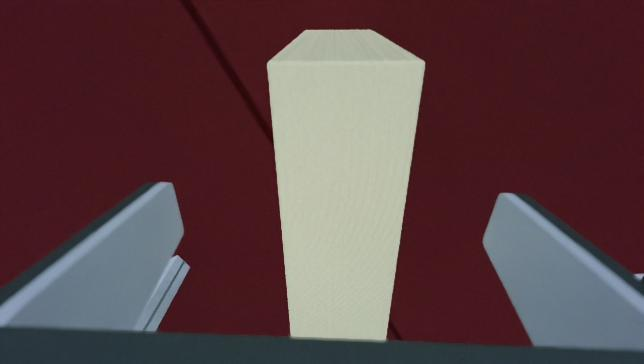

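{"op": "move", "data": {
  "target": {"side":"left","x":0.511,"y":0.105,"z":0.217,"quat_wxyz":[1,0,0,0]},
  "min_time_s": 1.2,
  "cameras": []
}}

{"op": "move", "data": {
  "target": {"side":"right","x":0.510,"y":-0.054,"z":0.217,"quat_wxyz":[1,0,0,0]},
  "min_time_s": 1.2,
  "cameras": ["head_camera","left_wrist_camera","right_wrist_camera"]
}}

Scene clock: 398.77 s.
Joint torques (N m): left_arm=[-11.29 0.2 2.89 1.98 -0.13 -0.72 0.08] | right_arm=[-16.71 -2.98 -5.76 -1.56 -0.03 0.04 0.26]
External joint torques (N m): left_arm=[0.27 0.21 1.72 0.72 -0.1 -0.34 0.1] | right_arm=[-0.39 -0.39 -0.14 0.11 -0.16 0.04 0.26]
Wrist force (N): left_arm=[-0.4 1.8 -7.5] | right_arm=[0.4 1.7 -5.2]
Wrist torque (N m): left_arm=[-0.34 0.07 0.13] | right_arm=[-0.15 0.15 -0.07]
Wrist force, peak (N): left_arm=[-3.0 1.9 -8.9] | right_arm=[-0.2 1.9 -6.0]
move: short
base_odometry: x=+0.156 y=+1.445 heading=-0.503
lidar_m: 0.46 0.79 1.41 1.90 4.15 1.70 1.25 1.19 1.24 1.67 2.47 1.16
base_status: not commanded
joint_positions: torso_squat_rad=+0.873 torso_shift_rad=+0.460 torso_pitch_rad=+0.870 torso_yaw_rad=+0.000 left_shoulder_pitch_rad=-1.385 left_shoulder_roll_rad=+0.197 left_shoulder_yaw_rad=-1.936 left_elbow_rad=-0.267 left_forearm_roll_rad=+1.307 left_wrist_pitch_rad=+0.229 left_hand_roll_rad=+1.035 left_gripper_m=+0.099 right_shoulder_pitch_rad=-1.821 right_shoulder_roll_rad=-0.529 right_shoulder_yaw_rad=+1.946 right_elbow_rad=-1.247 right_forearm_roll_rad=-1.071 right_wrist_pitch_rad=+0.755 right_hand_roll_rad=-1.603 right_gripper_m=+0.099 head_pan_rad=+0.000 head_tilt_rad=+0.650
joint_status: all done
wheel_motors_off: 0
motor_effort: left_wheel=+7(7) right_wheel=-6(8)
chest: x=+0.2081 y=+0.0001 z=+0.8831 quat_wxyz=(+0.907, +0.000, +0.421, +0.000)
left_hand: x=+0.5093 y=+0.1055 z=+0.2209 quat_wxyz=(+0.995, -0.043, -0.086, +0.000)
left_hand_status: short (checked arc, as near as the solve gets, planned for 1.4 s): 4 mm and 11.1 deg off. The place is met; only the turn is off.
right_hand: x=+0.5137 y=-0.0539 z=+0.3403 quat_wxyz=(+1.000, +0.001, -0.001, +0.000)

Scene clock: 400.40 s.
Joint torques (N m): left_arm=[-10.93 -0.83 3.1 1.51 -0.15 -0.67 0.05] | right_arm=[-12.52 2.25 -0.37 1.96 -0.09 -0.27 -0.23]
External joint torques (N m): left_arm=[0.64 -0.82 1.92 0.25 -0.13 -0.3 0.06] | right_arm=[-0.84 0.85 0.77 0.85 -0.23 0.13 -0.24]
Wrist force (N): left_arm=[-0.1 2.1 -7.9] | right_arm=[-1.5 0.5 -5.9]
Wrist torque (N m): left_arm=[-0.36 0.14 0.10] | right_arm=[-0.09 -0.01 -0.07]
Wrist force, peak (N): left_arm=[1.2 2.2 -9.3] | right_arm=[-7.9 3.6 -1.5]
move: short
base_odometry: x=+0.156 y=+1.445 heading=-0.503
lidar_m: 0.48 0.78 1.41 1.89 4.15 1.70 1.25 1.19 1.24 1.66 2.48 1.16
base_status: not commanded
joint_positions: torso_squat_rad=+0.873 torso_shift_rad=+0.460 torso_pitch_rad=+0.870 torso_yaw_rad=+0.000 left_shoulder_pitch_rad=-1.385 left_shoulder_roll_rad=+0.197 left_shoulder_yaw_rad=-1.936 left_elbow_rad=-0.267 left_forearm_roll_rad=+1.307 left_wrist_pitch_rad=+0.229 left_hand_roll_rad=+1.035 left_gripper_m=+0.099 right_shoulder_pitch_rad=-1.400 right_shoulder_roll_rad=-0.129 right_shoulder_yaw_rad=+1.965 right_elbow_rad=-0.267 right_forearm_roll_rad=-1.150 right_wrist_pitch_rad=+0.205 right_hand_roll_rad=-1.243 right_gripper_m=+0.099 head_pan_rad=+0.000 head_tilt_rad=+0.650
joint_status: all done
wheel_motors_off: 0
motor_effort: left_wheel=+6(8) right_wheel=-6(7)
chest: x=+0.2081 y=+0.0001 z=+0.8831 quat_wxyz=(+0.907, +0.000, +0.421, +0.000)
left_hand: x=+0.5095 y=+0.1057 z=+0.2209 quat_wxyz=(+0.995, -0.043, -0.086, +0.000)
right_hand: x=+0.5060 y=-0.0565 z=+0.2279 quat_wxyz=(+0.992, +0.075, -0.100, +0.000)
right_hand_status: short (checked arc, as near as the solve gets, planned for 1.3 s): 12 mm and 14.4 deg off.
head_camera: T_world_to_cam=[[-0.0239875, -0.999502, -0.020523, 0.028544], [-0.993859, 0.0260603, -0.107545, 0.531606], [0.108026, 0.0178172, -0.993988, 0.893898], [0, 0, 0, 1]] pos_world=[0.432461, -0.00125082, 0.946282]
left_wrist_camera: T_world_to_cam=[[0.986438, 0.0331142, 0.160761, -0.542173], [-0.0582976, -0.844891, 0.531752, 0.0305412], [0.153434, -0.533912, -0.831502, 0.234389], [0, 0, 0, 1]] pos_world=[0.500637, 0.168901, 0.265815]
right_wrist_camera: T_world_to_cam=[[-0.973602, -0.00953823, -0.228052, 0.542912], [-0.150901, 0.776525, 0.611749, 0.00790082], [0.171253, 0.630014, -0.757466, 0.193782], [0, 0, 0, 1]] pos_world=[0.496586, -0.123042, 0.265762]

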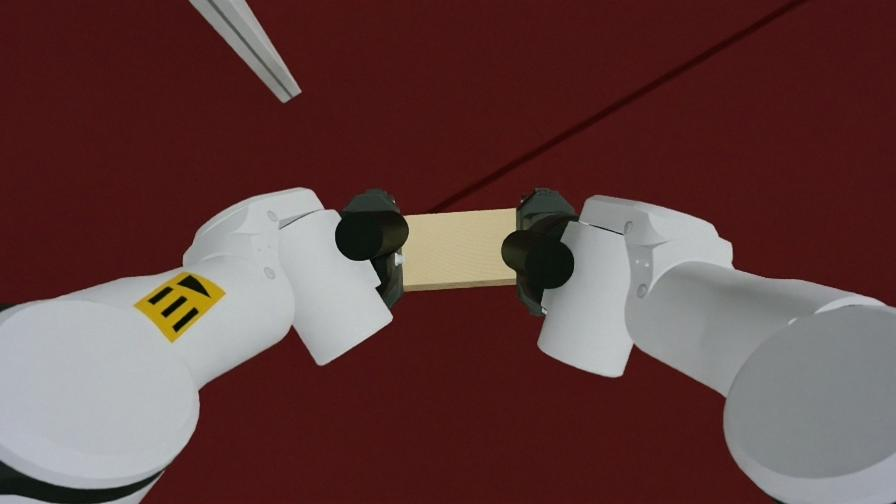

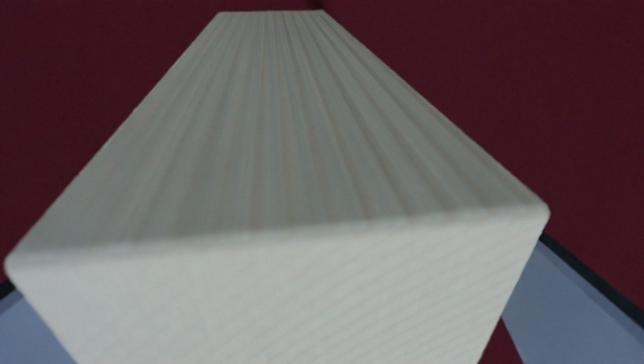

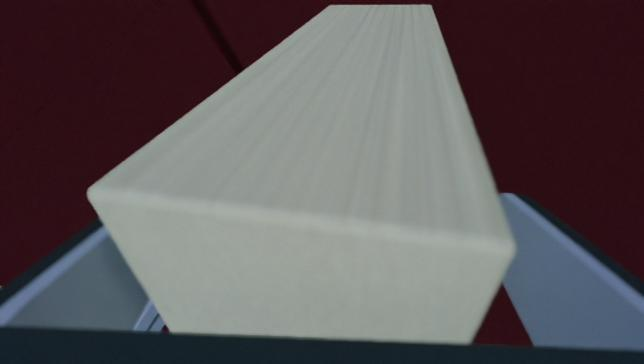

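{"op": "move", "data": {
  "joints": {"left_shoulder_pitch_rad":-1.813,"left_shoulder_roll_rad":0.676,"left_shoulder_yaw_rad":-1.989,"left_elbow_rad":-1.372,"left_forearm_roll_rad":0.995,"left_wrist_pitch_rad":0.702,"left_hand_roll_rad":1.639,"right_shoulder_pitch_rad":-1.821,"right_shoulder_roll_rad":-0.529,"right_shoulder_yaw_rad":1.946,"right_elbow_rad":-1.247,"right_forearm_roll_rad":-1.071,"right_wrist_pitch_rad":0.755,"right_hand_roll_rad":-1.603},
  "min_time_s": 1.5,
  "cameras": []
}}

{"op": "move", "data": {
  "base": {"x_m_s": 0.08, "for_s": 1.0},
  "cameras": []
}}

{"op": "move", "data": {
  "target": {"side":"left","x":0.431,"y":0.105,"z":0.33,"quat_wxyz":[1,0,0,0]},
  "cameras": []
}}

{"op": "move", "data": {
  "target": {"side":"right","x":0.431,"y":-0.054,"z":0.33,"quat_wxyz":[1,0,0,0]},
  "cameras": ["head_camera","left_wrist_camera","right_wrist_camera"]
}}

Scene clock: 406.40 s.
Joint torques (N m): left_arm=[-14.84 3.34 5.68 -1.99 -0.22 0.02 0.25] | right_arm=[-18.19 -3.17 -6.66 -1.37 0.34 0.17 -0.25]
External joint torques (N m): left_arm=[0.5 -0.59 0.16 0.17 -0.26 0.07 0.25] | right_arm=[-1.87 -0.59 -1.04 0.31 0.2 0.17 -0.25]
Wrist force (N): left_arm=[0.6 1.1 -7.6] | right_arm=[-0.5 1.9 -5.5]
Wrist torque (N m): left_arm=[-0.30 0.16 0.12] | right_arm=[-0.19 0.05 -0.05]
Wrist force, peak (N): left_arm=[-5.8 -1.1 -9.5] | right_arm=[-4.7 0.2 -7.1]
move: done
base_odometry: x=+0.156 y=+1.445 heading=-0.503
lidar_m: 0.46 0.50 1.40 1.90 4.15 1.68 1.25 1.19 1.24 1.67 2.47 1.17
base_status: not commanded
joint_positions: torso_squat_rad=+0.873 torso_shift_rad=+0.460 torso_pitch_rad=+0.870 torso_yaw_rad=+0.000 left_shoulder_pitch_rad=-1.813 left_shoulder_roll_rad=+0.676 left_shoulder_yaw_rad=-1.989 left_elbow_rad=-1.372 left_forearm_roll_rad=+0.995 left_wrist_pitch_rad=+0.702 left_hand_roll_rad=+1.639 left_gripper_m=+0.099 right_shoulder_pitch_rad=-1.821 right_shoulder_roll_rad=-0.529 right_shoulder_yaw_rad=+1.946 right_elbow_rad=-1.247 right_forearm_roll_rad=-1.071 right_wrist_pitch_rad=+0.755 right_hand_roll_rad=-1.603 right_gripper_m=+0.099 head_pan_rad=+0.000 head_tilt_rad=+0.650
joint_status: all done
wheel_motors_off: 0
motor_effort: left_wheel=+7(14) right_wheel=-7(16)
chest: x=+0.2082 y=+0.0001 z=+0.8831 quat_wxyz=(+0.907, +0.000, +0.421, +0.000)
left_hand: x=+0.5109 y=+0.1060 z=+0.3403 quat_wxyz=(+1.000, +0.000, -0.001, +0.000)
right_hand: x=+0.5133 y=-0.0536 z=+0.3402 quat_wxyz=(+1.000, +0.001, -0.001, +0.000)
led back after a hold (left arm): the arm was led back toward your command in small steps, so it may still be short of it.
led back after a hold (right arm): the arm was led back toward your command in small steps, so it may still be short of it.
joint command not followed: on one or more control steps a check withheld the commanded joint targets of the left arm, and it was not sent them on those steps.
cause: the commanded joint targets, or the way to them, would bring a part of the robot too close to another arm (this arm's wrist and the right arm's wrist, along the way the arms are being sent, or toward where that arm still pushes).
joint command not followed: on one or more control steps a check withheld the commanded joint targets of the right arm, and it was not sent them on those steps.
cause: the commanded joint targets, or the way to them, would bring a part of the robot too close to another arm (this arm's wrist and the left arm's wrist, where that arm would come to rest).

Scene clock: 407.93 s.
Joint torques (N m): left_arm=[-14 3.05 5.66 -1.99 -0.14 0.03 0.29] | right_arm=[-17.3 -3.34 -6.62 -1.64 0.08 0.14 -0.38]
External joint torques (N m): left_arm=[1.33 -0.87 0.14 0.17 -0.18 0.07 0.29] | right_arm=[-0.99 -0.76 -1.01 0.04 -0.06 0.14 -0.38]
Wrist force (N): left_arm=[0.1 1.3 -8.2] | right_arm=[-0.1 1.7 -5.3]
Wrist torque (N m): left_arm=[-0.28 0.05 0.12] | right_arm=[-0.17 0.10 -0.07]
Wrist force, peak (N): left_arm=[0.0 1.8 -8.7] | right_arm=[-0.6 1.7 -5.9]
move: done
base_odometry: x=+0.226 y=+1.406 heading=-0.502
lidar_m: 0.38 0.41 1.35 1.77 4.19 1.81 1.32 1.26 1.31 1.76 2.23 1.09
base_status: done (sent for 1 of 1 s)
joint_positions: torso_squat_rad=+0.873 torso_shift_rad=+0.460 torso_pitch_rad=+0.870 torso_yaw_rad=+0.000 left_shoulder_pitch_rad=-1.813 left_shoulder_roll_rad=+0.676 left_shoulder_yaw_rad=-1.989 left_elbow_rad=-1.372 left_forearm_roll_rad=+0.995 left_wrist_pitch_rad=+0.702 left_hand_roll_rad=+1.639 left_gripper_m=+0.099 right_shoulder_pitch_rad=-1.821 right_shoulder_roll_rad=-0.529 right_shoulder_yaw_rad=+1.946 right_elbow_rad=-1.247 right_forearm_roll_rad=-1.071 right_wrist_pitch_rad=+0.755 right_hand_roll_rad=-1.603 right_gripper_m=+0.099 head_pan_rad=+0.000 head_tilt_rad=+0.650
joint_status: not commanded
wheel_motors_off: 0
motor_effort: left_wheel=+9(30) right_wheel=-13(27)
chest: x=+0.2082 y=+0.0001 z=+0.8830 quat_wxyz=(+0.907, +0.000, +0.421, +0.000)
left_hand: x=+0.5110 y=+0.1061 z=+0.3403 quat_wxyz=(+1.000, +0.000, -0.001, +0.000)
right_hand: x=+0.5135 y=-0.0536 z=+0.3402 quat_wxyz=(+1.000, +0.001, -0.001, +0.000)

Scene clock: 408.77 s.
Joint torques (N m): left_arm=[-11.96 2.21 5.75 -3.64 0.2 -0.22 -0.23] | right_arm=[-17.02 -2.74 -6.75 -1.71 0.12 0.17 -0.33]
External joint torques (N m): left_arm=[0.2 -0.62 0.96 0.46 0.14 -0.17 -0.23] | right_arm=[-0.7 -0.16 -1.13 -0.03 -0.02 0.17 -0.33]
Wrist force (N): left_arm=[0.3 1.9 -7.7] | right_arm=[-0.2 2.2 -5.5]
Wrist torque (N m): left_arm=[-0.37 0.14 0.06] | right_arm=[-0.20 0.10 -0.10]
Wrist force, peak (N): left_arm=[1.7 2.3 -8.4] | right_arm=[-0.4 2.4 -5.7]
move: done
base_odometry: x=+0.226 y=+1.406 heading=-0.502
lidar_m: 0.38 0.42 1.35 1.78 4.19 1.81 1.31 1.26 1.30 1.77 2.21 1.11
base_status: not commanded
joint_positions: torso_squat_rad=+0.873 torso_shift_rad=+0.460 torso_pitch_rad=+0.870 torso_yaw_rad=+0.000 left_shoulder_pitch_rad=-1.705 left_shoulder_roll_rad=+0.667 left_shoulder_yaw_rad=-2.014 left_elbow_rad=-1.552 left_forearm_roll_rad=+0.683 left_wrist_pitch_rad=+0.806 left_hand_roll_rad=+1.953 left_gripper_m=+0.099 right_shoulder_pitch_rad=-1.821 right_shoulder_roll_rad=-0.529 right_shoulder_yaw_rad=+1.946 right_elbow_rad=-1.247 right_forearm_roll_rad=-1.071 right_wrist_pitch_rad=+0.755 right_hand_roll_rad=-1.603 right_gripper_m=+0.099 head_pan_rad=+0.000 head_tilt_rad=+0.650
joint_status: all done
wheel_motors_off: 0
motor_effort: left_wheel=+11(12) right_wheel=-10(14)
chest: x=+0.2082 y=+0.0001 z=+0.8831 quat_wxyz=(+0.907, +0.000, +0.421, +0.000)
left_hand: x=+0.4310 y=+0.1049 z=+0.3301 quat_wxyz=(+1.000, +0.000, +0.000, +0.000)
left_hand_status: reached (checked arc, planned for 0.5 s): 0 mm and 0.0 deg off.
right_hand: x=+0.5135 y=-0.0536 z=+0.3403 quat_wxyz=(+1.000, +0.001, -0.001, +0.000)

Scene clock: 409.77 s.
Joint torques (N m): left_arm=[-11.29 1.86 5.63 -3.79 0.13 -0.15 -0.29] | right_arm=[-14.57 -0.81 -4.99 -3.24 -0.29 -0.04 0.29]
External joint torques (N m): left_arm=[0.86 -0.98 0.84 0.31 0.07 -0.11 -0.29] | right_arm=[-1.27 0.49 0.24 0.23 -0.43 -0.04 0.29]
Wrist force (N): left_arm=[0.8 1.8 -7.3] | right_arm=[-0.5 1.4 -5.7]
Wrist torque (N m): left_arm=[-0.36 0.19 0.12] | right_arm=[-0.13 0.04 -0.06]
Wrist force, peak (N): left_arm=[1.4 1.1 -8.6] | right_arm=[-0.8 2.2 -5.9]
move: done
base_odometry: x=+0.226 y=+1.406 heading=-0.502
lidar_m: 0.38 0.42 1.36 1.78 4.19 1.81 1.31 1.26 1.30 1.76 2.23 1.11
base_status: not commanded
joint_positions: torso_squat_rad=+0.873 torso_shift_rad=+0.460 torso_pitch_rad=+0.870 torso_yaw_rad=+0.000 left_shoulder_pitch_rad=-1.705 left_shoulder_roll_rad=+0.667 left_shoulder_yaw_rad=-2.014 left_elbow_rad=-1.551 left_forearm_roll_rad=+0.683 left_wrist_pitch_rad=+0.806 left_hand_roll_rad=+1.953 left_gripper_m=+0.099 right_shoulder_pitch_rad=-1.737 right_shoulder_roll_rad=-0.514 right_shoulder_yaw_rad=+2.002 right_elbow_rad=-1.446 right_forearm_roll_rad=-0.780 right_wrist_pitch_rad=+0.837 right_hand_roll_rad=-1.945 right_gripper_m=+0.099 head_pan_rad=+0.000 head_tilt_rad=+0.650
joint_status: all done
wheel_motors_off: 0
motor_effort: left_wheel=+11(11) right_wheel=-9(15)
chest: x=+0.2082 y=+0.0001 z=+0.8831 quat_wxyz=(+0.907, +0.000, +0.421, +0.000)
left_hand: x=+0.4311 y=+0.1049 z=+0.3301 quat_wxyz=(+1.000, +0.000, +0.000, +0.000)
right_hand: x=+0.4309 y=-0.0539 z=+0.3300 quat_wxyz=(+1.000, +0.000, +0.001, +0.000)
right_hand_status: reached (checked arc, planned for 0.5 s): 0 mm and 0.1 deg off.
head_camera: T_world_to_cam=[[-0.0239897, -0.999502, -0.020521, 0.0285431], [-0.993869, 0.0260605, -0.107446, 0.531517], [0.107927, 0.0178176, -0.993999, 0.893951], [0, 0, 0, 1]] pos_world=[0.432461, -0.00125082, 0.946282]
left_wrist_camera: T_world_to_cam=[[0.999595, 0.0268638, -0.00940228, -0.431168], [0.0281801, -0.887796, 0.459374, -0.0416598], [0.00399321, -0.459453, -0.888193, 0.412145], [0, 0, 0, 1]] pos_world=[0.430521, 0.163958, 0.381148]
right_wrist_camera: T_world_to_cam=[[-0.99926, -0.0290772, -0.0251724, 0.436051], [-0.0378283, 0.861182, 0.506887, -0.0775124], [0.00693914, 0.507465, -0.861645, 0.380857], [0, 0, 0, 1]] pos_world=[0.430153, -0.11384, 0.37843]

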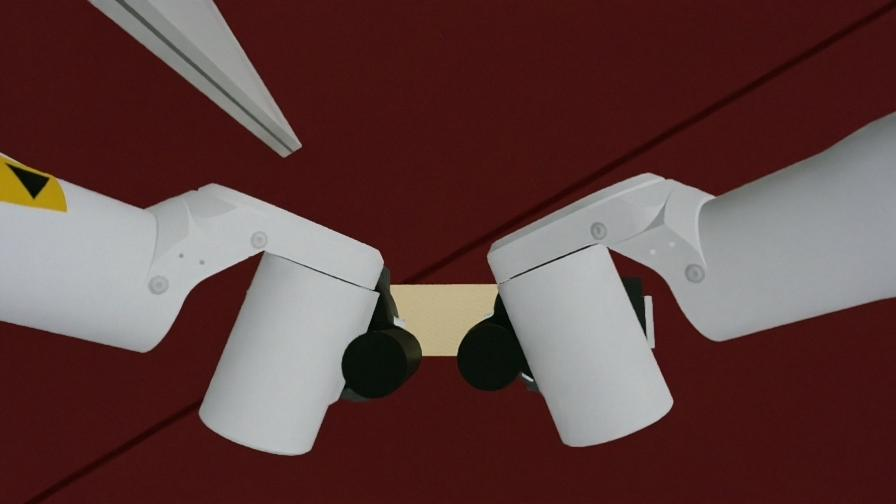

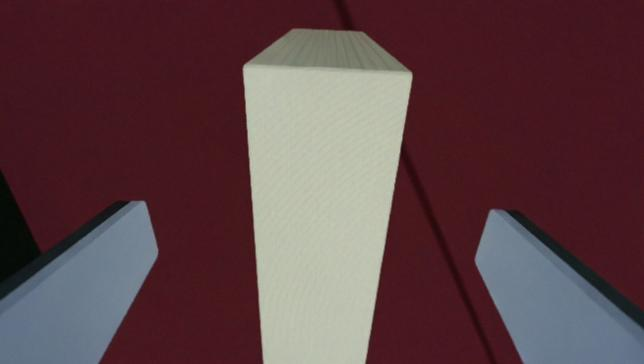

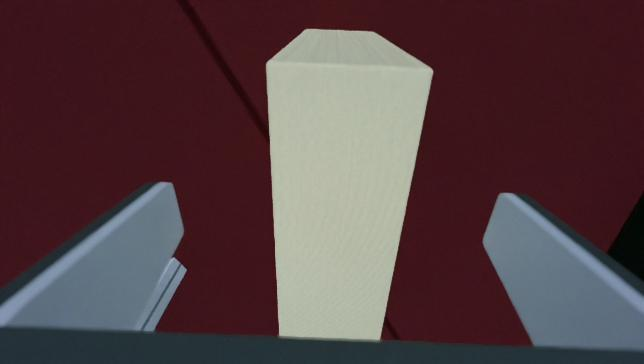

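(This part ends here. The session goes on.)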